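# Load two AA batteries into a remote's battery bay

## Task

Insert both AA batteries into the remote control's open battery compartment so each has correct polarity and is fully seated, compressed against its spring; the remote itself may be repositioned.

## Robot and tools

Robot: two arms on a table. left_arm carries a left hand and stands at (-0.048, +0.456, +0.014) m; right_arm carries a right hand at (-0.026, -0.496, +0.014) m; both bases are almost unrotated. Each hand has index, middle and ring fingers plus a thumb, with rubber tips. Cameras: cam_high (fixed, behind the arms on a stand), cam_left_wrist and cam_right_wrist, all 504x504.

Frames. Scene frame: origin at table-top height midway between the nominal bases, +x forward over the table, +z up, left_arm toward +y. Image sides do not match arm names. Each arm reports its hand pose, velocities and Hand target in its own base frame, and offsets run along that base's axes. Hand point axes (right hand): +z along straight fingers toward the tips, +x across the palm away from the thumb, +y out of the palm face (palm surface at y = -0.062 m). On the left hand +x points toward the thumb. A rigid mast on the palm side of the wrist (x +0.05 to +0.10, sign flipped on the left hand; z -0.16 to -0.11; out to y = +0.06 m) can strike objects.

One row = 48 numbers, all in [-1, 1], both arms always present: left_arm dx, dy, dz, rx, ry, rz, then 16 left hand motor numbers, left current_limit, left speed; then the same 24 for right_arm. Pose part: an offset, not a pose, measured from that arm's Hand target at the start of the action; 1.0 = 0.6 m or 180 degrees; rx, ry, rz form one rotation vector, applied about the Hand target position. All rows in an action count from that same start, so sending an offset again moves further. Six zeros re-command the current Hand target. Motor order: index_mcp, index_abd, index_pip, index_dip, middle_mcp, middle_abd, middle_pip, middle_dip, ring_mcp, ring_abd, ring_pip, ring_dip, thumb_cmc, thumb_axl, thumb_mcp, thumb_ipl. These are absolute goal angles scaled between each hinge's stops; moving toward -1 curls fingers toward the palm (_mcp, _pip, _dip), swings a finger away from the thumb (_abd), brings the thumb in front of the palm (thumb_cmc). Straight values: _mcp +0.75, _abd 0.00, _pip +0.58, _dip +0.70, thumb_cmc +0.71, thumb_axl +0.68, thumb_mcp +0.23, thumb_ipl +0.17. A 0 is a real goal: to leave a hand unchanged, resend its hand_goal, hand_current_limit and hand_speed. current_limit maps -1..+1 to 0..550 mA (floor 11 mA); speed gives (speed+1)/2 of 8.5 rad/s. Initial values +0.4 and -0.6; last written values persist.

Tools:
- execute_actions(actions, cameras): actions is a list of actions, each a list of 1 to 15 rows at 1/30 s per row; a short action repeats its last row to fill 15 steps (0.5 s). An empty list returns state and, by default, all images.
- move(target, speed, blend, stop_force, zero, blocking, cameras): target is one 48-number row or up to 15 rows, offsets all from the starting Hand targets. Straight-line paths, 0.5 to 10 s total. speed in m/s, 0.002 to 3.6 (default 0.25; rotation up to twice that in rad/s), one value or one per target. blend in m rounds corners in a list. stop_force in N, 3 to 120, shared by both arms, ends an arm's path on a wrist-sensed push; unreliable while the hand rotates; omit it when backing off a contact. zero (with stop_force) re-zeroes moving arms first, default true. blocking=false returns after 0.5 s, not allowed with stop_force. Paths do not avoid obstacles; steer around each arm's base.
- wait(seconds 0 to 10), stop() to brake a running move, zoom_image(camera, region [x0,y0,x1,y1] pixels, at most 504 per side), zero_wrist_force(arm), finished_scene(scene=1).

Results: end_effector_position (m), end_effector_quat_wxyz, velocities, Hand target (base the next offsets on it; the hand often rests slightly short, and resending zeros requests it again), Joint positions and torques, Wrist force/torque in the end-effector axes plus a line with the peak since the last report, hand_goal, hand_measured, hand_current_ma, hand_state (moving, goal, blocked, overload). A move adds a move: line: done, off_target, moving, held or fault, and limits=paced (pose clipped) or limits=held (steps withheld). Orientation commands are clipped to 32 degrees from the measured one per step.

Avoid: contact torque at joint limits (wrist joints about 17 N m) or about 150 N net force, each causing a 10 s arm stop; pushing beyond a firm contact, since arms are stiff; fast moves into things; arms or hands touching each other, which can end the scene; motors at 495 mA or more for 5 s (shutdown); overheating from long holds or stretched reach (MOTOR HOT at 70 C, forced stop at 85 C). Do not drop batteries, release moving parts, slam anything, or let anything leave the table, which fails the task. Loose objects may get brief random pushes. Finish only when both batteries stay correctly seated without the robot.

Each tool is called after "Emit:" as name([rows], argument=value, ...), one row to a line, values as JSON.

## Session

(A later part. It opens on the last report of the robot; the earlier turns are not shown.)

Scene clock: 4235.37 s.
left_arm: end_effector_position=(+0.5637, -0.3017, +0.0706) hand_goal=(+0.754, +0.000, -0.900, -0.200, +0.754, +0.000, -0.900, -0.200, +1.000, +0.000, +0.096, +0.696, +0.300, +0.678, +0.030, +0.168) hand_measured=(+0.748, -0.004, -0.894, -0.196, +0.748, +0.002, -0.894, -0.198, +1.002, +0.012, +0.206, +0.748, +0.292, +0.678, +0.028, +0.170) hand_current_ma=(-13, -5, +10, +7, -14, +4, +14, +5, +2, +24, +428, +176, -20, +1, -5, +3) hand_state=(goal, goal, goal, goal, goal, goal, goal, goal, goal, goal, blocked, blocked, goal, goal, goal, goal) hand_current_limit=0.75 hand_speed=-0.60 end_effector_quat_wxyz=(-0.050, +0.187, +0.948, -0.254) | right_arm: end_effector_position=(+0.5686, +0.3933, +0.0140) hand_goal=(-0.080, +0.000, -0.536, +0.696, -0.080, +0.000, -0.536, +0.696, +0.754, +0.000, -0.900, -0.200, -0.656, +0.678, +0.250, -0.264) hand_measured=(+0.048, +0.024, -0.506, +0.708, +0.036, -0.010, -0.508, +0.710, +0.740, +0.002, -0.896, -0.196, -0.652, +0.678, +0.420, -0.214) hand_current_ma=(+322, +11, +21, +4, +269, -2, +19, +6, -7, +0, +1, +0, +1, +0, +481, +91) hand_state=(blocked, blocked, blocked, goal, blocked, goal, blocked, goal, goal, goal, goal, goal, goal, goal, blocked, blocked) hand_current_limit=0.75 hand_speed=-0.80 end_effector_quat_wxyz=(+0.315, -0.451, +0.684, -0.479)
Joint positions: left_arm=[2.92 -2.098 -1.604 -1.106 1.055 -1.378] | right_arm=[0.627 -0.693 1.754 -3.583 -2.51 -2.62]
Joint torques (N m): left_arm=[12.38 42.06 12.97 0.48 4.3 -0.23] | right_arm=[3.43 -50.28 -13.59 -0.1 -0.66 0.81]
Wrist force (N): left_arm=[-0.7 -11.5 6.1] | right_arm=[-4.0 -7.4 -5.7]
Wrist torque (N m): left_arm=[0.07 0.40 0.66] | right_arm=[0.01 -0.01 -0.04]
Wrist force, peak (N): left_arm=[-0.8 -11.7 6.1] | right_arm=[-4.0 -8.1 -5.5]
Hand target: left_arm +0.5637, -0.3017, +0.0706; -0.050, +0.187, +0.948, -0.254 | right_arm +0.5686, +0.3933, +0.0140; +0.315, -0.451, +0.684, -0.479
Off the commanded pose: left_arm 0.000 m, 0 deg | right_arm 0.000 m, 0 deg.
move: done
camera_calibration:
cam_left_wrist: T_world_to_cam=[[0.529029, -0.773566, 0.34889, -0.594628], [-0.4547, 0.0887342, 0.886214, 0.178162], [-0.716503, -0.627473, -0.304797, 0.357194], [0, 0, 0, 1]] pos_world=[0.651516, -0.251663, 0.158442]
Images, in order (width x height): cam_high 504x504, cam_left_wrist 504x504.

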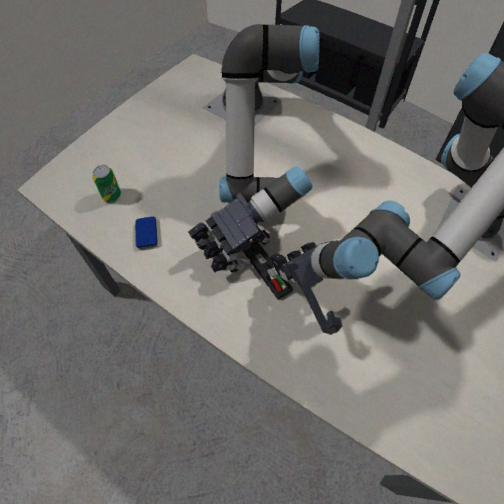

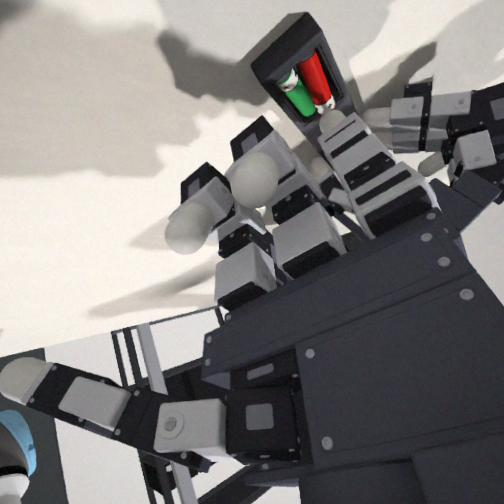

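Emit:
move(target=[0.0006,0.0015,-0.0067,0,0,0,0.754,0,-0.9,-0.2,0.754,0,-0.9,-0.2,1.0,0,0.095,0.696,0.3,0.678,0.03,0.168,0.75,-0.6,0,0,0,0,0,0,-0.08,0,-0.536,0.696,-0.08,0,-0.536,0.696,0.754,0,-0.9,-0.2,-0.657,0.678,0.25,-0.265,0.75,-0.8], speed=0.006, stop_force=12, cameras=["cam_left_wrist","cam_high"])

Emit:
zoom_image(camera="cam_high", region=[258, 256, 288, 286])

Emit:
zoom_image(camera="cam_left_wrist", region=[270, 40, 350, 120])

Scene clock: 4245.03 s.
left_arm: end_effector_position=(+0.5640, -0.3008, +0.0666) hand_goal=(+0.754, +0.000, -0.900, -0.200, +0.754, +0.000, -0.900, -0.200, +1.000, +0.000, +0.096, +0.696, +0.300, +0.678, +0.030, +0.168) hand_measured=(+0.748, -0.004, -0.894, -0.196, +0.748, +0.002, -0.894, -0.198, +1.002, -0.004, +0.206, +0.748, +0.292, +0.678, +0.028, +0.170) hand_current_ma=(-13, -5, +10, +7, -14, +4, +14, +5, +2, -7, +428, +176, -20, +1, -5, +3) hand_state=(goal, goal, goal, goal, goal, goal, goal, goal, goal, goal, blocked, blocked, goal, goal, goal, goal) hand_current_limit=0.75 hand_speed=-0.60 end_effector_quat_wxyz=(-0.050, +0.187, +0.948, -0.254) | right_arm: end_effector_position=(+0.5686, +0.3933, +0.0140) hand_goal=(-0.080, +0.000, -0.536, +0.696, -0.080, +0.000, -0.536, +0.696, +0.754, +0.000, -0.900, -0.200, -0.656, +0.678, +0.250, -0.264) hand_measured=(+0.048, +0.026, -0.502, +0.710, -0.060, -0.012, -0.518, +0.706, +0.740, +0.002, -0.896, -0.196, -0.632, +0.678, +0.420, -0.214) hand_current_ma=(+322, +13, +28, +6, +11, -3, +9, +3, -7, +0, +1, +0, +14, +0, +481, +91) hand_state=(blocked, blocked, blocked, goal, goal, goal, goal, goal, goal, goal, goal, goal, blocked, goal, blocked, blocked) hand_current_limit=0.75 hand_speed=-0.80 end_effector_quat_wxyz=(+0.315, -0.451, +0.684, -0.479)
Joint positions: left_arm=[2.921 -2.103 -1.608 -1.098 1.055 -1.376] | right_arm=[0.627 -0.693 1.754 -3.583 -2.51 -2.62]
Joint torques (N m): left_arm=[11.92 38.91 10.54 0.16 3.46 -0.11] | right_arm=[3.68 -49.53 -14.49 -0.13 -0.59 0.81]
Wrist force (N): left_arm=[-1.2 -11.0 4.7] | right_arm=[-5.3 -5.4 -5.0]
Wrist torque (N m): left_arm=[0.15 0.26 0.59] | right_arm=[0.20 0.07 0.07]
Wrist force, peak (N): left_arm=[-0.7 -11.8 6.2] | right_arm=[-3.9 -8.0 -5.9]
Hand target: left_arm +0.5640, -0.3008, +0.0666; -0.050, +0.187, +0.948, -0.254 | right_arm +0.5686, +0.3933, +0.0140; +0.315, -0.451, +0.684, -0.479
Off the commanded pose: left_arm 0.000 m, 0 deg | right_arm 0.000 m, 0 deg.
move: done
camera_calibration:
cam_left_wrist: T_world_to_cam=[[0.529029, -0.773566, 0.34889, -0.592748], [-0.4547, 0.0887342, 0.886214, 0.181808], [-0.716503, -0.627473, -0.304797, 0.356826], [0, 0, 0, 1]] pos_world=[0.651916, -0.250763, 0.154442]
Images, in order (width x height): cam_high 504x504, cam_left_wrist 504x504.

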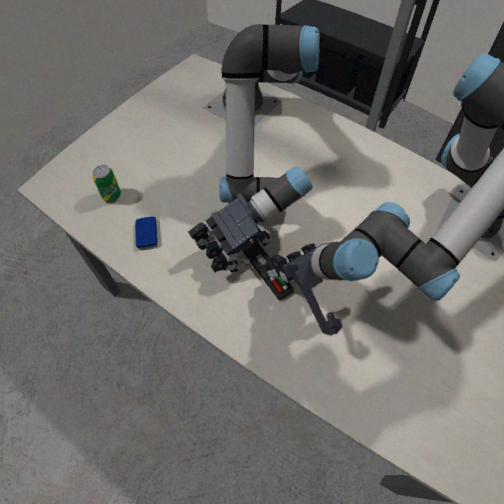

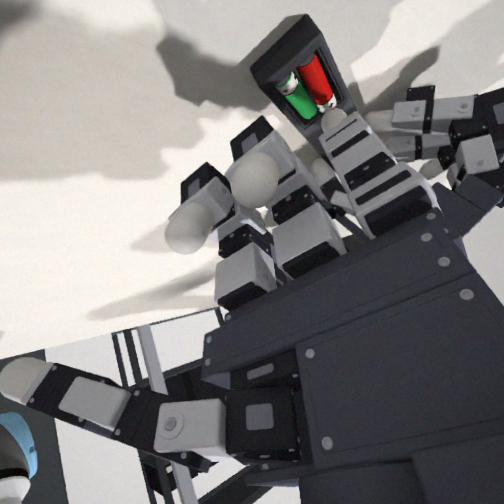

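Scaled by 16.800.

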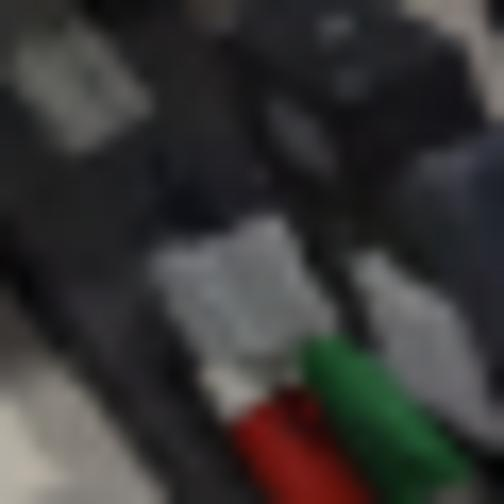

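Scaled by 6.300.

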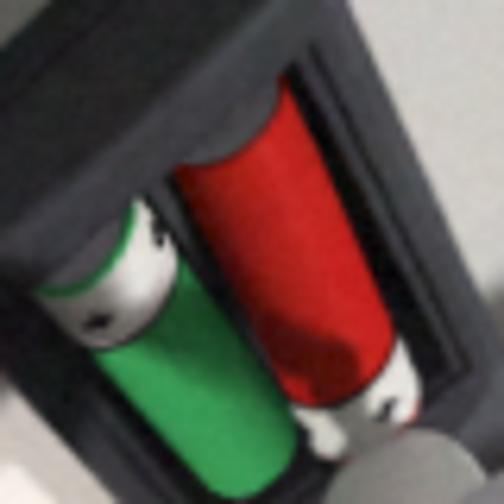

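Emit:
move([
  [-0.0062,-0.0155,0,0,0,0,0.754,0,-0.9,-0.2,0.754,0,-0.9,-0.2,1.0,0,0.095,0.696,0.3,0.678,0.03,0.168,0.75,-0.6,0,0,0,0,0,0,-0.08,0,-0.536,0.696,-0.08,0,-0.536,0.696,0.754,0,-0.9,-0.2,-0.657,0.678,0.25,-0.265,0.75,-0.8],
  [-0.0062,-0.0155,0.0333,0,0,0,0.754,0,-0.9,-0.2,0.754,0,-0.9,-0.2,1.0,0,0.095,0.696,0.3,0.678,0.03,0.168,0.75,-0.6,0,0,0,0,0,0,-0.08,0,-0.536,0.696,-0.08,0,-0.536,0.696,0.754,0,-0.9,-0.2,-0.657,0.678,0.25,-0.265,0.75,-0.8],
], speed=0.03, cameras=["cam_left_wrist","cam_high"])

Emit:
zoom_image(camera="cam_high", region=[262, 262, 292, 292])

Emit:
zoom_image(camera="cam_left_wrist", region=[240, 0, 330, 90])

Scene clock: 4254.13 s.
left_arm: end_effector_position=(+0.5604, -0.3102, +0.0868) hand_goal=(+0.754, +0.000, -0.900, -0.200, +0.754, +0.000, -0.900, -0.200, +1.000, +0.000, +0.096, +0.696, +0.300, +0.678, +0.030, +0.168) hand_measured=(+0.748, -0.004, -0.894, -0.196, +0.748, +0.002, -0.894, -0.198, +0.996, -0.002, +0.098, +0.698, +0.292, +0.678, +0.028, +0.170) hand_current_ma=(-13, -5, +10, +6, -14, +4, +14, +5, -10, -1, +3, +4, -19, +1, -5, +3) hand_state=(goal, goal, goal, goal, goal, goal, goal, goal, goal, goal, goal, goal, goal, goal, goal, goal) hand_current_limit=0.75 hand_speed=-0.60 end_effector_quat_wxyz=(-0.049, +0.187, +0.948, -0.254) | right_arm: end_effector_position=(+0.5686, +0.3933, +0.0140) hand_goal=(-0.080, +0.000, -0.536, +0.696, -0.080, +0.000, -0.536, +0.696, +0.754, +0.000, -0.900, -0.200, -0.656, +0.678, +0.250, -0.264) hand_measured=(+0.048, +0.026, -0.502, +0.710, -0.060, -0.012, -0.518, +0.706, +0.740, +0.002, -0.896, -0.196, -0.632, +0.678, +0.420, -0.214) hand_current_ma=(+322, +13, +28, +6, +11, -3, +9, +3, -7, +0, +1, +0, +14, +0, +481, +91) hand_state=(blocked, blocked, blocked, goal, goal, goal, goal, goal, goal, goal, goal, goal, blocked, goal, blocked, blocked) hand_current_limit=0.75 hand_speed=-0.80 end_effector_quat_wxyz=(+0.315, -0.451, +0.684, -0.479)
Joint positions: left_arm=[2.906 -2.08 -1.587 -1.132 1.054 -1.394] | right_arm=[0.627 -0.693 1.754 -3.583 -2.51 -2.62]
Joint torques (N m): left_arm=[8.35 31.37 17.82 4.41 0.64 0.83] | right_arm=[2.48 -48.01 -13.97 -0.11 -0.55 0.64]
Wrist force (N): left_arm=[-1.1 -1.5 4.8] | right_arm=[-2.2 -5.4 -4.4]
Wrist torque (N m): left_arm=[-0.50 0.32 0.07] | right_arm=[0.20 -0.08 -0.03]
Wrist force, peak (N): left_arm=[0.2 -10.2 -19.1] | right_arm=[-5.5 -5.6 -5.2]
Hand target: left_arm +0.5603, -0.3101, +0.0866; -0.050, +0.187, +0.948, -0.254 | right_arm +0.5686, +0.3933, +0.0140; +0.315, -0.451, +0.684, -0.479
Off the commanded pose: left_arm 0.000 m, 0 deg | right_arm 0.000 m, 0 deg.
move: done
camera_calibration:
cam_left_wrist: T_world_to_cam=[[0.528965, -0.77351, 0.349111, -0.60505], [-0.454986, 0.0887675, 0.886063, 0.163182], [-0.716369, -0.627537, -0.304981, 0.354456], [0, 0, 0, 1]] pos_world=[0.648217, -0.260063, 0.174743]
Images, in order (width x height): cam_high 504x504, cam_left_wrist 504x504.

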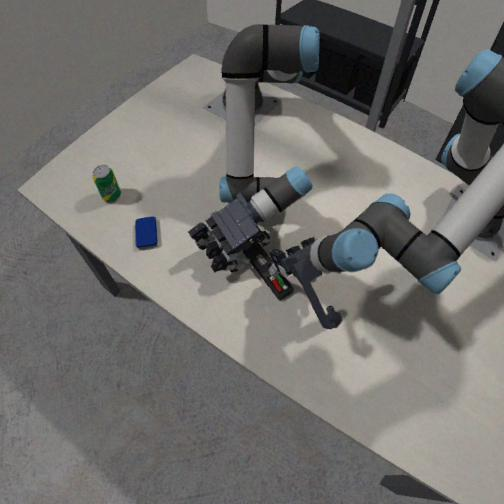

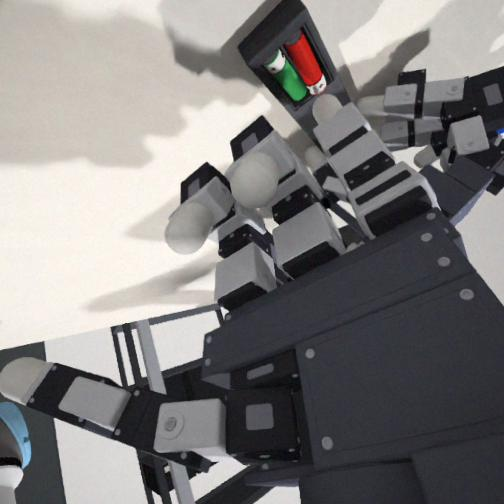

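Scaled by 16.800.

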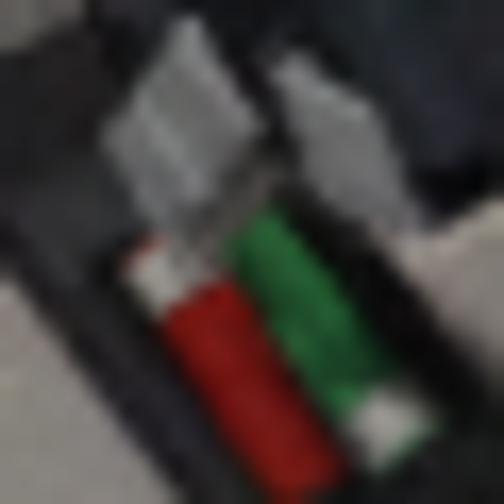

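Scaled by 5.600.

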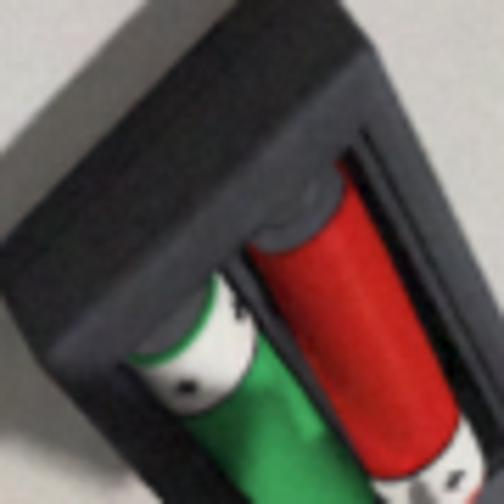

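Emit:
zoom_image(camera="cam_left_wrist", region=[270, 40, 350, 120])

Emit:
zoom_image(camera="cam_high", region=[190, 190, 300, 300])

Scaled by 6.300.

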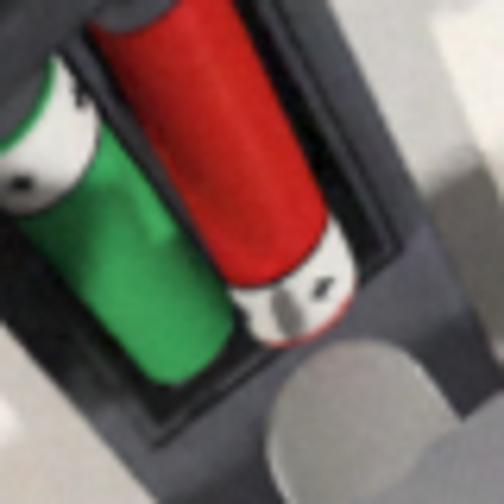

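Scaled by 4.582.

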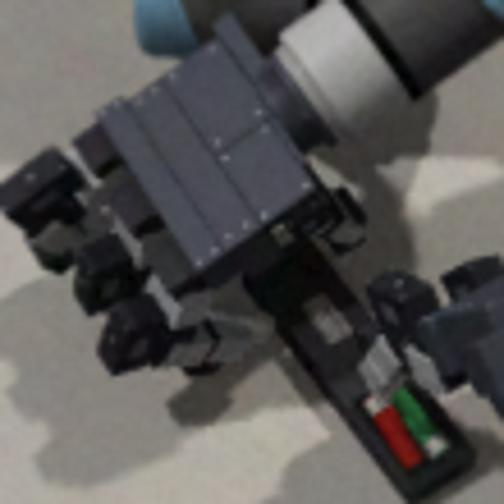

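Emit:
move(target=[0.0062,0.0155,0.0167,0,0,0,0.754,0,-0.9,-0.2,0.754,0,-0.9,-0.2,1.0,0,0.095,0.696,0.3,0.678,0.03,0.168,0.75,-0.6,0,0,0,0,0,0,-0.08,0,-0.536,0.696,-0.08,0,-0.536,0.696,0.754,0,-0.9,-0.2,-0.657,0.678,0.25,-0.265,0.75,-0.8], speed=0.04, cameras=["cam_left_wrist","cam_high"])

Emit:
zoom_image(camera="cam_high", region=[262, 262, 292, 292])

Emit:
zoom_image(camera="cam_left_wrist", region=[240, 20, 330, 110])

Scene clock: 4275.13 s.
left_arm: end_effector_position=(+0.5641, -0.3007, +0.0968) hand_goal=(+0.754, +0.000, -0.900, -0.200, +0.754, +0.000, -0.900, -0.200, +1.000, +0.000, +0.096, +0.696, +0.300, +0.678, +0.030, +0.168) hand_measured=(+0.748, -0.004, -0.894, -0.196, +0.748, +0.002, -0.894, -0.198, +0.994, -0.002, +0.098, +0.698, +0.292, +0.678, +0.028, +0.170) hand_current_ma=(-13, -5, +10, +6, -14, +4, +14, +5, -11, -1, +3, +4, -19, +1, -5, +3) hand_state=(goal, goal, goal, goal, goal, goal, goal, goal, goal, goal, goal, goal, goal, goal, goal, goal) hand_current_limit=0.75 hand_speed=-0.60 end_effector_quat_wxyz=(-0.050, +0.187, +0.948, -0.254) end_effector_velocity=(+0.000, -0.001, -0.001) end_effector_angular_velocity=(+0.000, -0.001, +0.001) | right_arm: end_effector_position=(+0.5686, +0.3933, +0.0140) hand_goal=(-0.080, +0.000, -0.536, +0.696, -0.080, +0.000, -0.536, +0.696, +0.754, +0.000, -0.900, -0.200, -0.656, +0.678, +0.250, -0.264) hand_measured=(+0.048, +0.026, -0.502, +0.710, -0.060, -0.012, -0.518, +0.706, +0.740, +0.002, -0.896, -0.196, -0.632, +0.678, +0.420, -0.214) hand_current_ma=(+322, +13, +28, +6, +11, -3, +9, +3, -7, +0, +1, +0, +14, +0, +481, +91) hand_state=(blocked, blocked, blocked, goal, goal, goal, goal, goal, goal, goal, goal, goal, blocked, goal, blocked, blocked) hand_current_limit=0.75 hand_speed=-0.80 end_effector_quat_wxyz=(+0.315, -0.451, +0.684, -0.479)
Joint positions: left_arm=[2.921 -2.066 -1.577 -1.165 1.055 -1.376] | right_arm=[0.627 -0.693 1.754 -3.583 -2.51 -2.62]
Joint velocities: left_arm=[-0.001 -0.002 0 0.005 0 -0.003] | right_arm=[within noise]
Joint torques (N m): left_arm=[-9.37 31.92 24.53 4.23 0.53 -1.06] | right_arm=[3.33 -49.86 -14.17 -0.19 -0.7 0.67]
Wrist force (N): left_arm=[-1.1 -1.4 4.7] | right_arm=[-2.3 -5.7 -4.9]
Wrist torque (N m): left_arm=[-0.48 0.32 0.00] | right_arm=[0.21 -0.06 -0.06]
Wrist force, peak (N): left_arm=[-1.2 -1.2 5.3] | right_arm=[-2.2 -5.6 -5.1]
Hand target: left_arm +0.5640, -0.3008, +0.0966; -0.050, +0.187, +0.948, -0.254 | right_arm +0.5686, +0.3933, +0.0140; +0.315, -0.451, +0.684, -0.479
Off the commanded pose: left_arm 0.000 m, 0 deg | right_arm 0.000 m, 0 deg.
move: done
camera_calibration:
cam_left_wrist: T_world_to_cam=[[0.52899, -0.773488, 0.349122, -0.603293], [-0.454923, 0.0888231, 0.88609, 0.155183], [-0.71639, -0.627556, -0.304891, 0.36612], [0, 0, 0, 1]] pos_world=[0.652017, -0.250663, 0.184743]
Images, in order (width x height): cam_high 504x504, cam_left_wrist 504x504.

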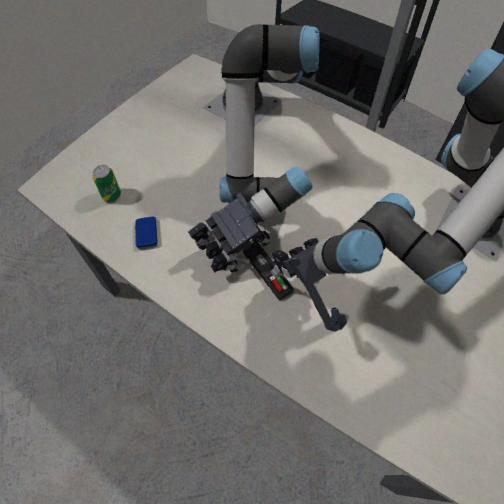

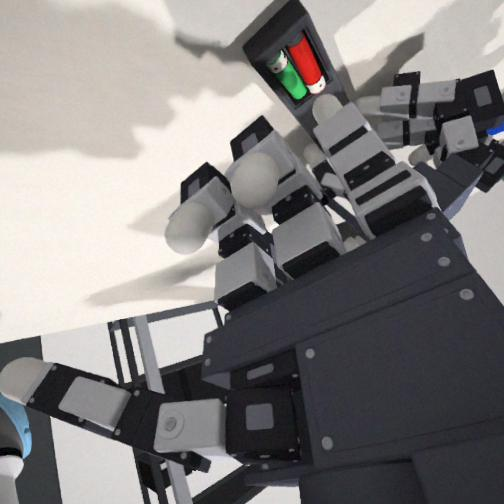

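Scaled by 16.800.

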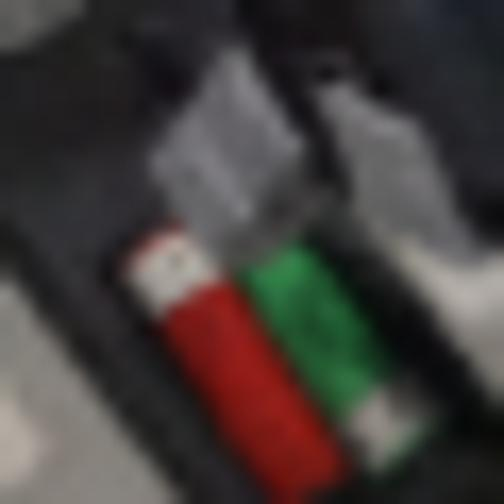

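Scaled by 5.600.

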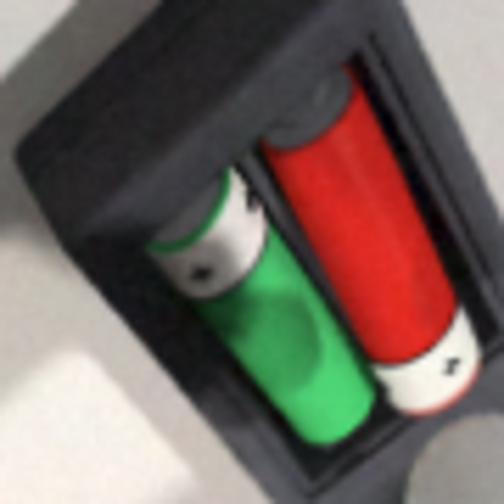

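Emit:
move([
  [-0.0043,-0.0072,0,0,0,0,0.754,0,-0.9,-0.2,0.754,0,-0.9,-0.2,1.0,0,0.095,0.696,0.3,0.678,0.03,0.168,0.75,-0.6,0,0,0,0,0,0,-0.08,0,-0.536,0.696,-0.08,0,-0.536,0.696,0.754,0,-0.9,-0.2,-0.657,0.678,0.25,-0.265,0.75,-0.8],
  [-0.0043,-0.0072,-0.0230,0,0,0,0.754,0,-0.9,-0.2,0.754,0,-0.9,-0.2,1.0,0,0.095,0.696,0.3,0.678,0.03,0.168,0.75,-0.6,0,0,0,0,0,0,-0.08,0,-0.536,0.696,-0.08,0,-0.536,0.696,0.754,0,-0.9,-0.2,-0.657,0.678,0.25,-0.265,0.75,-0.8],
], speed=0.02, stop_force=4, cameras=["cam_left_wrist","cam_high"])

Emit:
zoom_image(camera="cam_high", region=[262, 262, 292, 292])

Emit:
zoom_image(camera="cam_left_wrist", region=[260, 40, 350, 130])

Scene clock: 4306.17 s.
left_arm: end_effector_position=(+0.5614, -0.3052, +0.0828) hand_goal=(+0.754, +0.000, -0.900, -0.200, +0.754, +0.000, -0.900, -0.200, +1.000, +0.000, +0.096, +0.696, +0.300, +0.678, +0.030, +0.168) hand_measured=(+0.748, -0.004, -0.894, -0.196, +0.748, +0.002, -0.894, -0.198, +0.994, -0.002, +0.098, +0.698, +0.292, +0.678, +0.028, +0.170) hand_current_ma=(-13, -5, +10, +6, -14, +4, +14, +5, -11, -1, +3, +4, -19, +1, -5, +3) hand_state=(goal, goal, goal, goal, goal, goal, goal, goal, goal, goal, goal, goal, goal, goal, goal, goal) hand_current_limit=0.75 hand_speed=-0.60 end_effector_quat_wxyz=(-0.050, +0.187, +0.948, -0.254) | right_arm: end_effector_position=(+0.5686, +0.3933, +0.0140) hand_goal=(-0.080, +0.000, -0.536, +0.696, -0.080, +0.000, -0.536, +0.696, +0.754, +0.000, -0.900, -0.200, -0.656, +0.678, +0.250, -0.264) hand_measured=(+0.048, +0.026, -0.502, +0.710, -0.060, -0.012, -0.518, +0.706, +0.740, +0.002, -0.896, -0.196, -0.632, +0.678, +0.420, -0.214) hand_current_ma=(+322, +13, +28, +6, +11, -3, +9, +3, -7, +0, +1, +0, +14, +0, +481, +91) hand_state=(blocked, blocked, blocked, goal, goal, goal, goal, goal, goal, goal, goal, goal, blocked, goal, blocked, blocked) hand_current_limit=0.75 hand_speed=-0.80 end_effector_quat_wxyz=(+0.315, -0.451, +0.684, -0.479)
Joint positions: left_arm=[2.914 -2.082 -1.594 -1.128 1.055 -1.384] | right_arm=[0.627 -0.693 1.754 -3.583 -2.51 -2.62]
Joint torques (N m): left_arm=[7.16 51.53 37.22 0.21 -1.33 -0.44] | right_arm=[2.75 -49.19 -14.18 0.03 -0.77 0.55]
Wrist force (N): left_arm=[-1.2 -1.4 4.9] | right_arm=[-2.2 -5.5 -4.5]
Wrist torque (N m): left_arm=[-0.50 0.33 0.00] | right_arm=[0.21 -0.08 -0.04]
Wrist force, peak (N): left_arm=[-1.2 -1.4 5.0] | right_arm=[-2.4 -5.9 -4.8]
Hand target: left_arm +0.5614, -0.3052, +0.0828; -0.050, +0.187, +0.948, -0.254 | right_arm +0.5686, +0.3933, +0.0140; +0.315, -0.451, +0.684, -0.479
Off the commanded pose: left_arm 0.000 m, 0 deg | right_arm 0.000 m, 0 deg.
move: done
camera_calibration:
cam_left_wrist: T_world_to_cam=[[0.528988, -0.773559, 0.348967, -0.60037], [-0.454746, 0.0888022, 0.886183, 0.166615], [-0.716504, -0.627471, -0.304798, 0.357235], [0, 0, 0, 1]] pos_world=[0.649316, -0.255063, 0.170743]
Images, in order (width x height): cam_high 504x504, cam_left_wrist 504x504.

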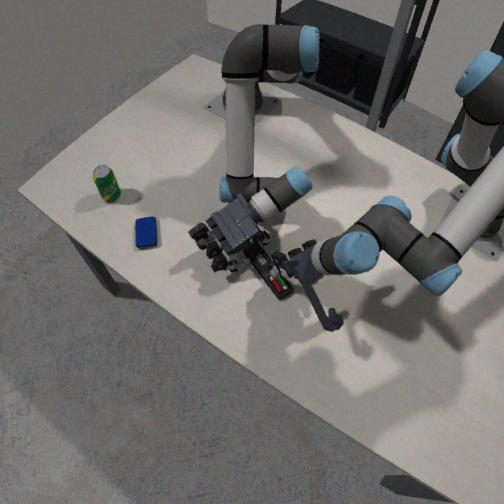

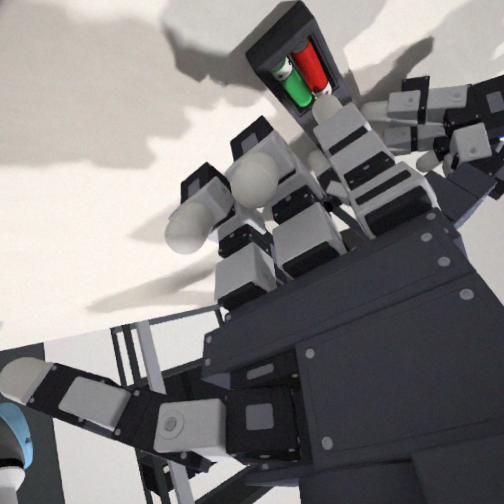

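Scaled by 16.800.

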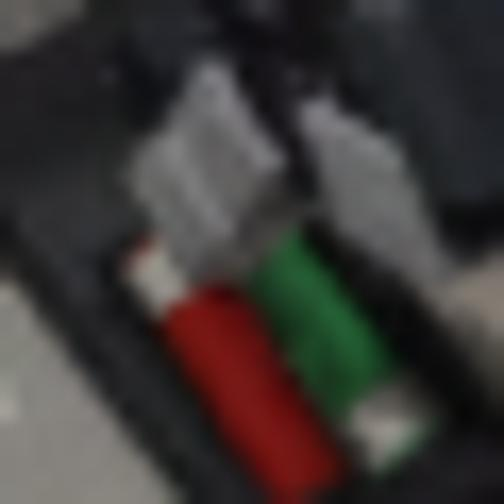

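Scaled by 5.600.

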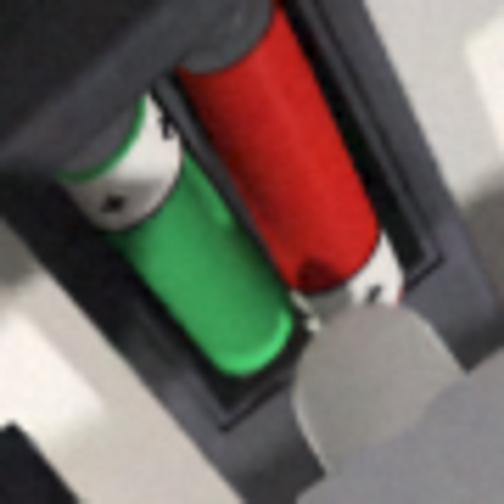

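Emit:
move(target=[0,0,-0.0133,0,0,0,0.754,0,-0.9,-0.2,0.754,0,-0.9,-0.2,1.0,0,0.095,0.696,0.3,0.678,0.03,0.168,0.75,-0.6,0,0,0,0,0,0,-0.08,0,-0.536,0.696,-0.08,0,-0.536,0.696,0.754,0,-0.9,-0.2,-0.657,0.678,0.25,-0.265,0.75,-0.8], speed=0.006, stop_force=8, cameras=["cam_left_wrist","cam_high"])

Emit:
zoom_image(camera="cam_high", region=[262, 262, 292, 292])

Emit:
zoom_image(camera="cam_left_wrist", region=[260, 40, 350, 130])

Scene clock: 4315.77 s.
left_arm: end_effector_position=(+0.5615, -0.3052, +0.0775) hand_goal=(+0.754, +0.000, -0.900, -0.200, +0.754, +0.000, -0.900, -0.200, +1.000, +0.000, +0.096, +0.696, +0.300, +0.678, +0.030, +0.168) hand_measured=(+0.748, -0.004, -0.894, -0.196, +0.748, +0.002, -0.894, -0.198, +1.000, +0.006, +0.094, +0.696, +0.292, +0.678, +0.028, +0.170) hand_current_ma=(-13, -5, +10, +6, -14, +4, +14, +5, +0, +9, -5, -1, -19, +1, -5, +3) hand_state=(goal, goal, goal, goal, goal, goal, goal, goal, goal, goal, goal, goal, goal, goal, goal, goal) hand_current_limit=0.75 hand_speed=-0.60 end_effector_quat_wxyz=(-0.050, +0.187, +0.948, -0.254) | right_arm: end_effector_position=(+0.5686, +0.3933, +0.0140) hand_goal=(-0.080, +0.000, -0.536, +0.696, -0.080, +0.000, -0.536, +0.696, +0.754, +0.000, -0.900, -0.200, -0.656, +0.678, +0.250, -0.264) hand_measured=(+0.048, +0.026, -0.502, +0.710, -0.060, -0.012, -0.518, +0.706, +0.740, +0.002, -0.896, -0.196, -0.632, +0.678, +0.420, -0.214) hand_current_ma=(+322, +13, +28, +6, +11, -3, +9, +3, -7, +0, +1, +0, +14, +0, +481, +91) hand_state=(blocked, blocked, blocked, goal, goal, goal, goal, goal, goal, goal, goal, goal, blocked, goal, blocked, blocked) hand_current_limit=0.75 hand_speed=-0.80 end_effector_quat_wxyz=(+0.315, -0.451, +0.684, -0.479)
Joint positions: left_arm=[2.914 -2.088 -1.6 -1.116 1.055 -1.384] | right_arm=[0.627 -0.693 1.754 -3.583 -2.51 -2.62]
Joint torques (N m): left_arm=[8.39 46.44 33.68 -0.37 0.02 -0.9] | right_arm=[3.16 -49.21 -14.47 0.03 -0.6 0.49]
Wrist force (N): left_arm=[-0.5 -3.6 -2.3] | right_arm=[-2.3 -5.2 -4.5]
Wrist torque (N m): left_arm=[0.17 -0.12 0.19] | right_arm=[0.24 -0.07 -0.04]
Wrist force, peak (N): left_arm=[-0.4 -4.6 -4.7] | right_arm=[-2.3 -5.9 -5.0]
Hand target: left_arm +0.5615, -0.3052, +0.0775; -0.050, +0.187, +0.948, -0.254 (not the last commanded pose) | right_arm +0.5686, +0.3933, +0.0140; +0.315, -0.451, +0.684, -0.479
Off the commanded pose: left_arm 0.003 m, 0 deg | right_arm 0.000 m, 0 deg.
move: contact (left_arm)
camera_calibration:
cam_left_wrist: T_world_to_cam=[[0.528993, -0.773528, 0.349027, -0.598604], [-0.454843, 0.0887836, 0.886135, 0.171387], [-0.716438, -0.627512, -0.304868, 0.355515], [0, 0, 0, 1]] pos_world=[0.649316, -0.255163, 0.165443]
Images, in order (width x height): cam_high 504x504, cam_left_wrist 504x504.

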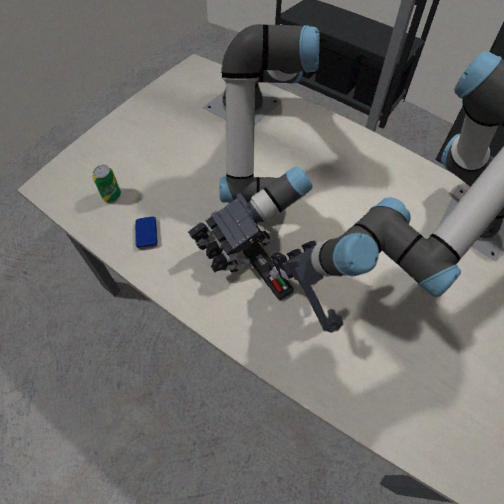

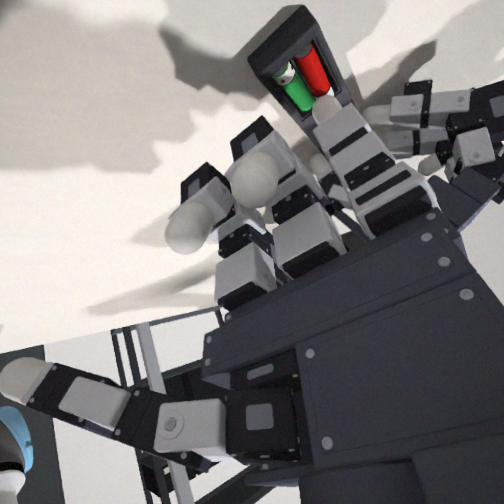

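Scaled by 16.800.

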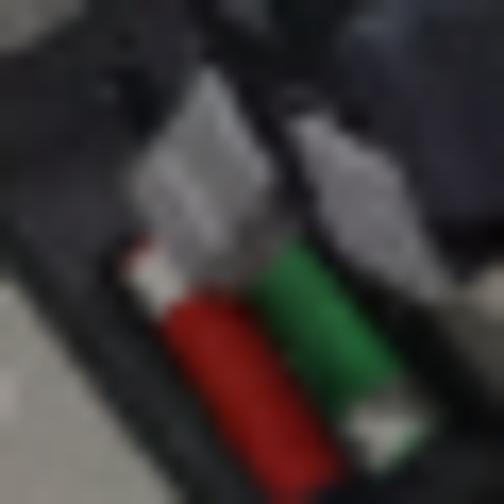

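Scaled by 5.600.

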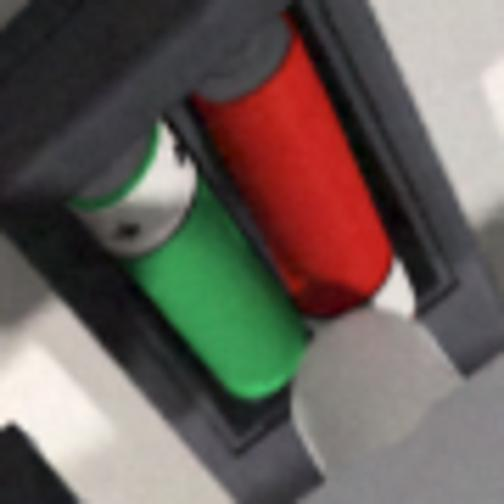

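Emit:
move([
  [0.0012,0.0031,-0.0040,0,0,0,0.754,0,-0.9,-0.2,0.754,0,-0.9,-0.2,1.0,0,0.095,0.696,0.3,0.678,0.03,0.168,0.75,-0.6,0,0,0,0,0,0,-0.08,0,-0.536,0.696,-0.08,0,-0.536,0.696,0.754,0,-0.9,-0.2,-0.657,0.678,0.25,-0.265,0.75,-0.8],
  [0.0043,0.0108,-0.0060,0,0,0,0.754,0,-0.9,-0.2,0.754,0,-0.9,-0.2,1.0,0,0.095,0.696,0.3,0.678,0.03,0.168,0.75,-0.6,0,0,0,0,0,0,-0.08,0,-0.536,0.696,-0.08,0,-0.536,0.696,0.754,0,-0.9,-0.2,-0.657,0.678,0.25,-0.265,0.75,-0.8],
], speed=0.006, stop_force=14, cameras=["cam_left_wrist","cam_high"])

Emit:
zoom_image(camera="cam_high", region=[262, 262, 292, 292])

Emit:
zoom_image(camera="cam_left_wrist", region=[260, 40, 350, 130])

Scene clock: 4325.17 s.
left_arm: end_effector_position=(+0.5641, -0.2986, +0.0739) hand_goal=(+0.754, +0.000, -0.900, -0.200, +0.754, +0.000, -0.900, -0.200, +1.000, +0.000, +0.096, +0.696, +0.300, +0.678, +0.030, +0.168) hand_measured=(+0.748, -0.004, -0.894, -0.196, +0.748, +0.002, -0.894, -0.198, +1.000, +0.020, +0.130, +0.714, +0.292, +0.678, +0.028, +0.170) hand_current_ma=(-13, -5, +10, +6, -14, +4, +14, +5, +0, +46, +106, +45, -19, +1, -5, +3) hand_state=(goal, goal, goal, goal, goal, goal, goal, goal, goal, blocked, blocked, goal, goal, goal, goal, goal) hand_current_limit=0.75 hand_speed=-0.60 end_effector_quat_wxyz=(-0.050, +0.187, +0.948, -0.254) | right_arm: end_effector_position=(+0.5686, +0.3933, +0.0140) hand_goal=(-0.080, +0.000, -0.536, +0.696, -0.080, +0.000, -0.536, +0.696, +0.754, +0.000, -0.900, -0.200, -0.656, +0.678, +0.250, -0.264) hand_measured=(+0.048, +0.026, -0.502, +0.710, -0.060, -0.012, -0.518, +0.706, +0.740, +0.002, -0.896, -0.196, -0.632, +0.678, +0.420, -0.214) hand_current_ma=(+322, +13, +28, +6, +11, -3, +9, +3, -7, +0, +1, +0, +14, +0, +481, +91) hand_state=(blocked, blocked, blocked, goal, goal, goal, goal, goal, goal, goal, goal, goal, blocked, goal, blocked, blocked) hand_current_limit=0.75 hand_speed=-0.80 end_effector_quat_wxyz=(+0.315, -0.451, +0.684, -0.479)
Joint positions: left_arm=[2.924 -2.092 -1.604 -1.115 1.056 -1.372] | right_arm=[0.627 -0.693 1.754 -3.583 -2.51 -2.62]
Joint torques (N m): left_arm=[-2.76 30.33 9.38 1.33 0.88 -1.11] | right_arm=[3.01 -48.27 -15.15 0.14 -0.69 0.43]
Wrist force (N): left_arm=[0.0 -5.2 3.2] | right_arm=[-2.0 -5.7 -4.5]
Wrist torque (N m): left_arm=[-0.11 0.34 0.33] | right_arm=[0.17 -0.09 -0.04]
Wrist force, peak (N): left_arm=[0.1 -7.2 -9.3] | right_arm=[-2.4 -6.0 -4.8]
Hand target: left_arm +0.5641, -0.2987, +0.0739; -0.050, +0.187, +0.948, -0.254 | right_arm +0.5686, +0.3933, +0.0140; +0.315, -0.451, +0.684, -0.479
Off the commanded pose: left_arm 0.000 m, 0 deg | right_arm 0.000 m, 0 deg.
move: done
camera_calibration:
cam_left_wrist: T_world_to_cam=[[0.529067, -0.773501, 0.348976, -0.59365], [-0.454836, 0.088695, 0.886147, 0.175145], [-0.716388, -0.627558, -0.304891, 0.360382], [0, 0, 0, 1]] pos_world=[0.651917, -0.248563, 0.161842]
Images, in order (width x height): cam_high 504x504, cam_left_wrist 504x504.

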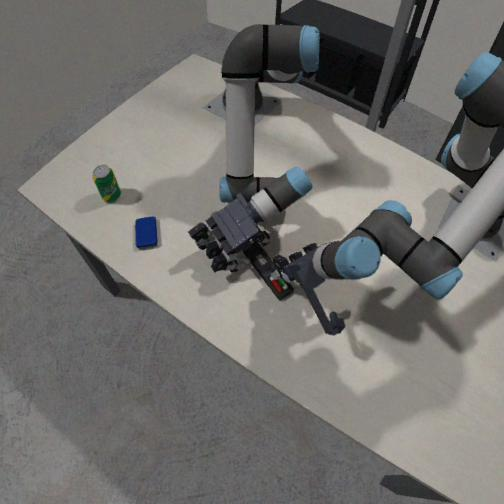

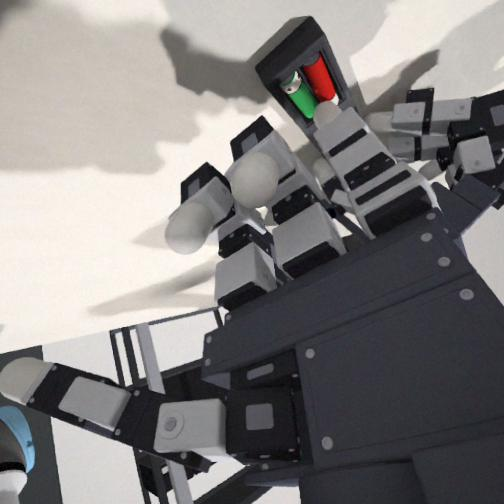

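Scaled by 16.800.

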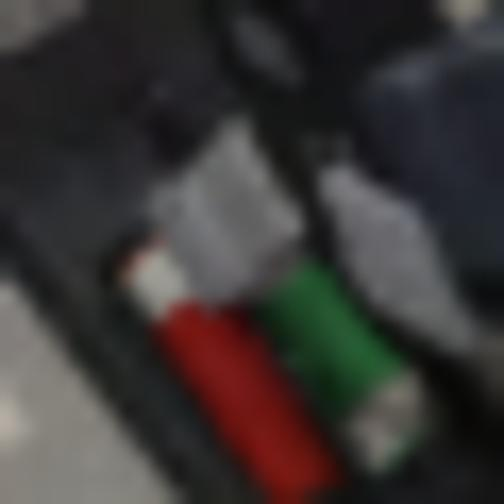

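Scaled by 5.600.

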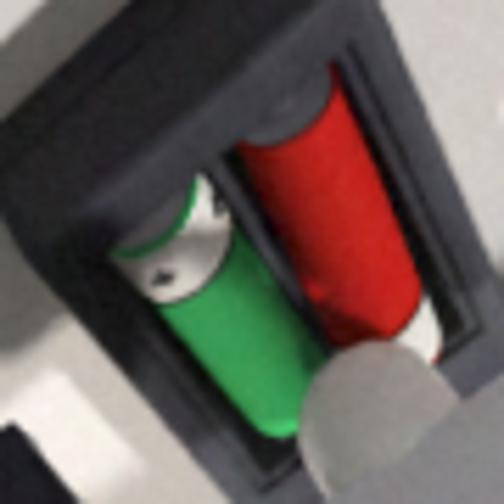

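Emit:
move(target=[0.0006,0.0015,-0.0083,0,0,0,0.754,0,-0.9,-0.2,0.754,0,-0.9,-0.2,1.0,0,0.095,0.696,0.3,0.678,0.03,0.168,0.75,-0.6,0,0,0,0,0,0,-0.08,0,-0.536,0.696,-0.08,0,-0.536,0.696,0.754,0,-0.9,-0.2,-0.657,0.678,0.25,-0.265,0.75,-0.8], speed=0.006, stop_force=12, cameras=["cam_left_wrist","cam_high"])

Emit:
zoom_image(camera="cam_high", region=[262, 262, 292, 292])

Emit:
zoom_image(camera="cam_left_wrist", region=[260, 40, 350, 130])

Scene clock: 4333.63 s.
left_arm: end_effector_position=(+0.5644, -0.2979, +0.0697) hand_goal=(+0.754, +0.000, -0.900, -0.200, +0.754, +0.000, -0.900, -0.200, +1.000, +0.000, +0.096, +0.696, +0.300, +0.678, +0.030, +0.168) hand_measured=(+0.748, -0.004, -0.894, -0.196, +0.748, +0.002, -0.894, -0.198, +1.000, +0.050, +0.132, +0.712, +0.292, +0.678, +0.028, +0.170) hand_current_ma=(-13, -5, +10, +6, -14, +4, +14, +5, +1, +141, +108, +40, -19, +1, -5, +3) hand_state=(goal, goal, goal, goal, goal, goal, goal, goal, goal, blocked, blocked, goal, goal, goal, goal, goal) hand_current_limit=0.75 hand_speed=-0.60 end_effector_quat_wxyz=(-0.049, +0.187, +0.948, -0.254) | right_arm: end_effector_position=(+0.5686, +0.3933, +0.0140) hand_goal=(-0.080, +0.000, -0.536, +0.696, -0.080, +0.000, -0.536, +0.696, +0.754, +0.000, -0.900, -0.200, -0.656, +0.678, +0.250, -0.264) hand_measured=(+0.048, +0.026, -0.502, +0.710, -0.060, -0.012, -0.518, +0.706, +0.740, +0.002, -0.896, -0.196, -0.632, +0.678, +0.420, -0.214) hand_current_ma=(+322, +13, +28, +6, +11, -3, +9, +3, -7, +0, +1, +0, +14, +0, +481, +91) hand_state=(blocked, blocked, blocked, goal, goal, goal, goal, goal, goal, goal, goal, goal, blocked, goal, blocked, blocked) hand_current_limit=0.75 hand_speed=-0.80 end_effector_quat_wxyz=(+0.315, -0.451, +0.684, -0.479)
Joint positions: left_arm=[2.926 -2.097 -1.608 -1.106 1.056 -1.371] | right_arm=[0.627 -0.693 1.754 -3.583 -2.51 -2.62]
Joint torques (N m): left_arm=[-10.94 44.09 31.26 -0.27 -0.3 -1.21] | right_arm=[3.38 -49.48 -14.7 -0.01 -0.5 0.45]
Wrist force (N): left_arm=[1.1 -6.7 -7.8] | right_arm=[-2.0 -5.2 -4.6]
Wrist torque (N m): left_arm=[0.77 -0.22 0.47] | right_arm=[0.24 -0.09 -0.02]
Wrist force, peak (N): left_arm=[1.5 -7.4 -11.5] | right_arm=[-2.2 -5.7 -5.0]
Hand target: left_arm +0.5644, -0.2979, +0.0697; -0.049, +0.187, +0.948, -0.254 (not the last commanded pose) | right_arm +0.5686, +0.3933, +0.0140; +0.315, -0.451, +0.684, -0.479
Off the commanded pose: left_arm 0.001 m, 0 deg | right_arm 0.000 m, 0 deg.
move: contact (left_arm)
camera_calibration:
cam_left_wrist: T_world_to_cam=[[0.52894, -0.773506, 0.349157, -0.591767], [-0.455014, 0.0888082, 0.886045, 0.179235], [-0.716369, -0.627536, -0.304982, 0.359804], [0, 0, 0, 1]] pos_world=[0.652317, -0.247863, 0.157543]
Images, in order (width x height): cam_high 504x504, cam_left_wrist 504x504.

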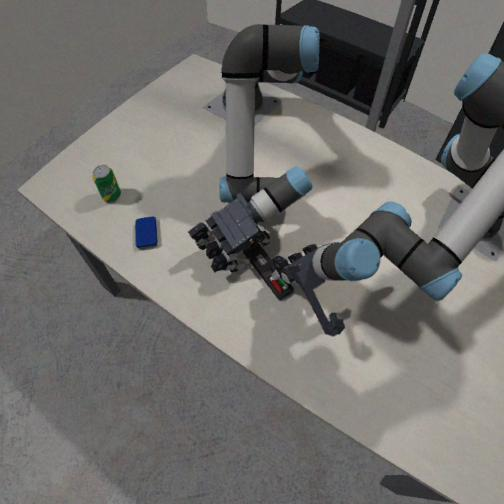

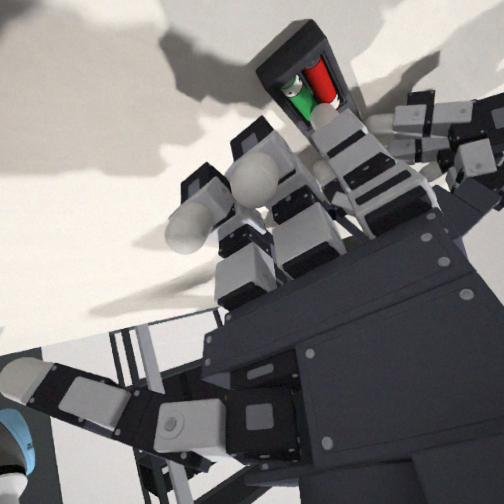

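Scaled by 16.800.

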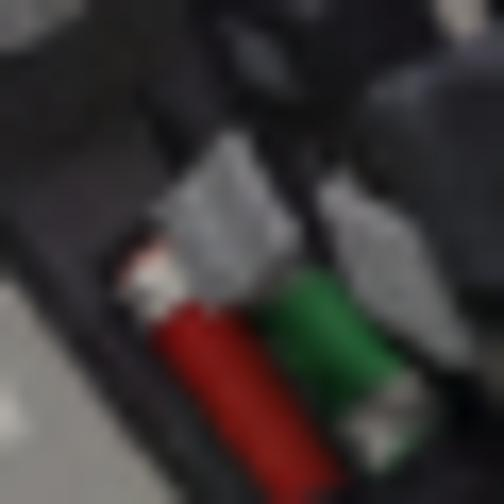

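Scaled by 5.600.

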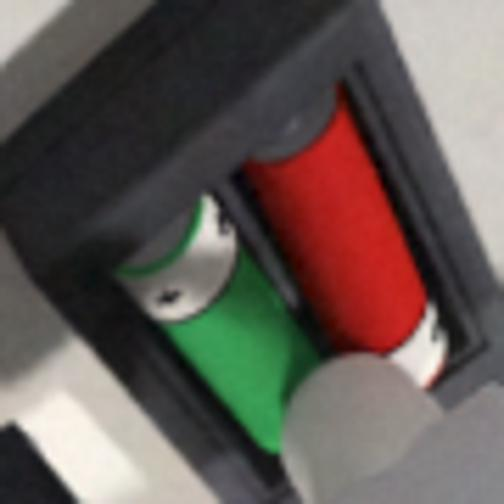

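Emit:
move([
  [0,0,0.0250,0,0,0,0.754,0,-0.9,-0.2,0.754,0,-0.9,-0.2,1.0,0,0.095,0.696,0.3,0.678,0.03,0.168,0.75,-0.6,0,0,0,0,0,0,-0.08,0,-0.536,0.696,-0.08,0,-0.536,0.696,0.754,0,-0.9,-0.2,-0.657,0.678,0.25,-0.265,0.75,-0.8],
  [0.0077,0.0132,0.0350,0,0,0,0.754,0,-0.9,-0.2,0.754,0,-0.9,-0.2,1.0,0,0.095,0.696,0.3,0.678,0.03,0.168,0.75,-0.6,0,0,0,0,0,0,-0.08,0,-0.536,0.696,-0.08,0,-0.536,0.696,0.754,0,-0.9,-0.2,-0.657,0.678,0.25,-0.265,0.75,-0.8],
], speed=0.03, cameras=["cam_left_wrist","cam_high"])

Emit:
zoom_image(camera="cam_high", region=[262, 262, 292, 292])

Emit:
zoom_image(camera="cam_left_wrist", region=[250, 20, 340, 110])

Scene clock: 4341.03 s.
left_arm: end_effector_position=(+0.5692, -0.2899, +0.0908) hand_goal=(+0.754, +0.000, -0.900, -0.200, +0.754, +0.000, -0.900, -0.200, +1.000, +0.000, +0.096, +0.696, +0.300, +0.678, +0.030, +0.168) hand_measured=(+0.748, -0.004, -0.894, -0.196, +0.748, +0.002, -0.894, -0.198, +0.994, +0.004, +0.098, +0.698, +0.292, +0.678, +0.028, +0.170) hand_current_ma=(-12, -5, +10, +6, -13, +4, +14, +5, -11, +5, +3, +4, -19, +1, -5, +3) hand_state=(goal, goal, goal, goal, goal, goal, goal, goal, goal, goal, goal, goal, goal, goal, goal, goal) hand_current_limit=0.75 hand_speed=-0.60 end_effector_quat_wxyz=(-0.049, +0.187, +0.948, -0.254) | right_arm: end_effector_position=(+0.5686, +0.3933, +0.0140) hand_goal=(-0.080, +0.000, -0.536, +0.696, -0.080, +0.000, -0.536, +0.696, +0.754, +0.000, -0.900, -0.200, -0.656, +0.678, +0.250, -0.264) hand_measured=(+0.048, +0.026, -0.502, +0.712, -0.060, -0.014, -0.518, +0.706, +0.740, +0.002, -0.896, -0.196, -0.638, +0.678, +0.420, -0.214) hand_current_ma=(+319, +13, +28, +7, +12, -4, +8, +3, -7, +0, +1, +0, +9, +0, +481, +91) hand_state=(blocked, blocked, blocked, goal, blocked, goal, goal, goal, goal, goal, goal, goal, goal, goal, blocked, blocked) hand_current_limit=0.75 hand_speed=-0.80 end_effector_quat_wxyz=(+0.315, -0.451, +0.684, -0.479)
Joint positions: left_arm=[2.939 -2.073 -1.582 -1.164 1.057 -1.355] | right_arm=[0.627 -0.693 1.754 -3.583 -2.51 -2.62]
Joint torques (N m): left_arm=[-10.02 39.33 19.49 4.11 0.25 -1.24] | right_arm=[3.81 -48.72 -15.72 0.01 -0.55 0.42]
Wrist force (N): left_arm=[-1.0 -1.2 4.8] | right_arm=[-0.8 -4.5 -4.2]
Wrist torque (N m): left_arm=[-0.47 0.30 0.01] | right_arm=[0.28 -0.17 -0.12]
Wrist force, peak (N): left_arm=[1.3 -6.8 -8.0] | right_arm=[-2.2 -5.8 -4.8]
Hand target: left_arm +0.5690, -0.2900, +0.0907; -0.049, +0.187, +0.948, -0.254 | right_arm +0.5686, +0.3933, +0.0140; +0.315, -0.451, +0.684, -0.479
Off the commanded pose: left_arm 0.000 m, 0 deg | right_arm 0.000 m, 0 deg.
move: done
camera_calibration:
cam_left_wrist: T_world_to_cam=[[0.528979, -0.773402, 0.349328, -0.595422], [-0.455225, 0.0888005, 0.885937, 0.162026], [-0.716206, -0.627665, -0.305098, 0.374603], [0, 0, 0, 1]] pos_world=[0.657018, -0.239763, 0.178743]
Images, in order (width x height): cam_high 504x504, cam_left_wrist 504x504.

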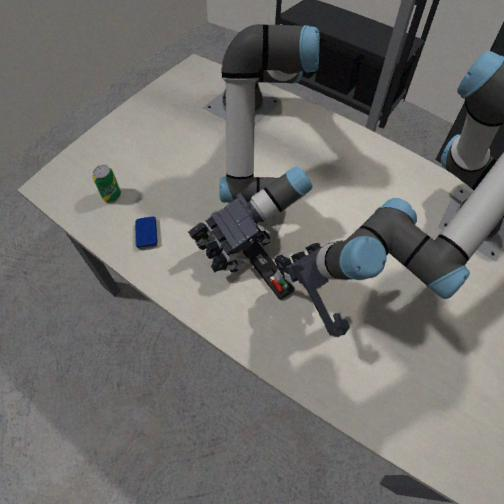

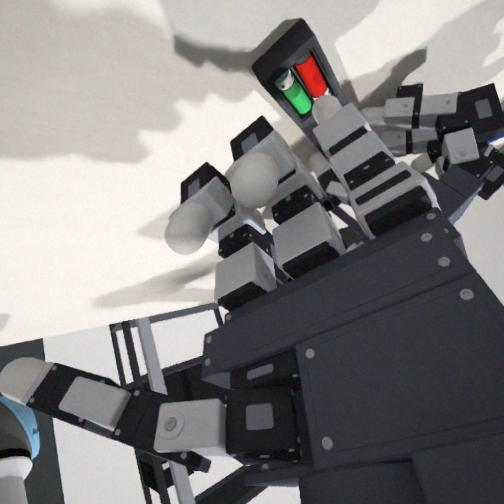

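Scaled by 16.800.

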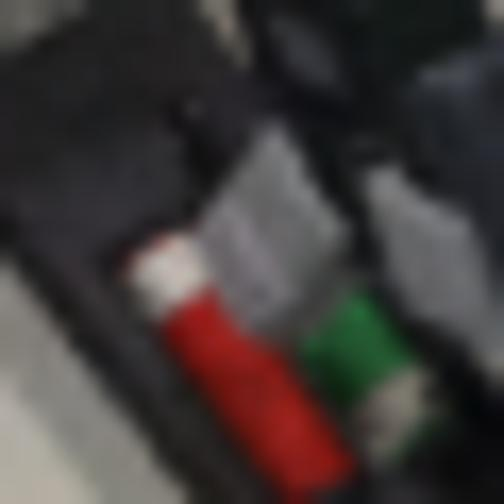

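Scaled by 5.600.

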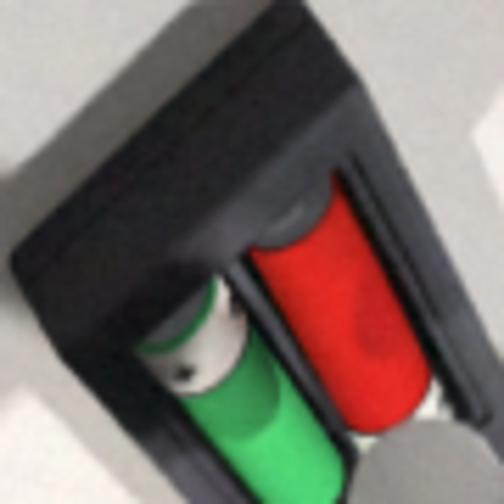

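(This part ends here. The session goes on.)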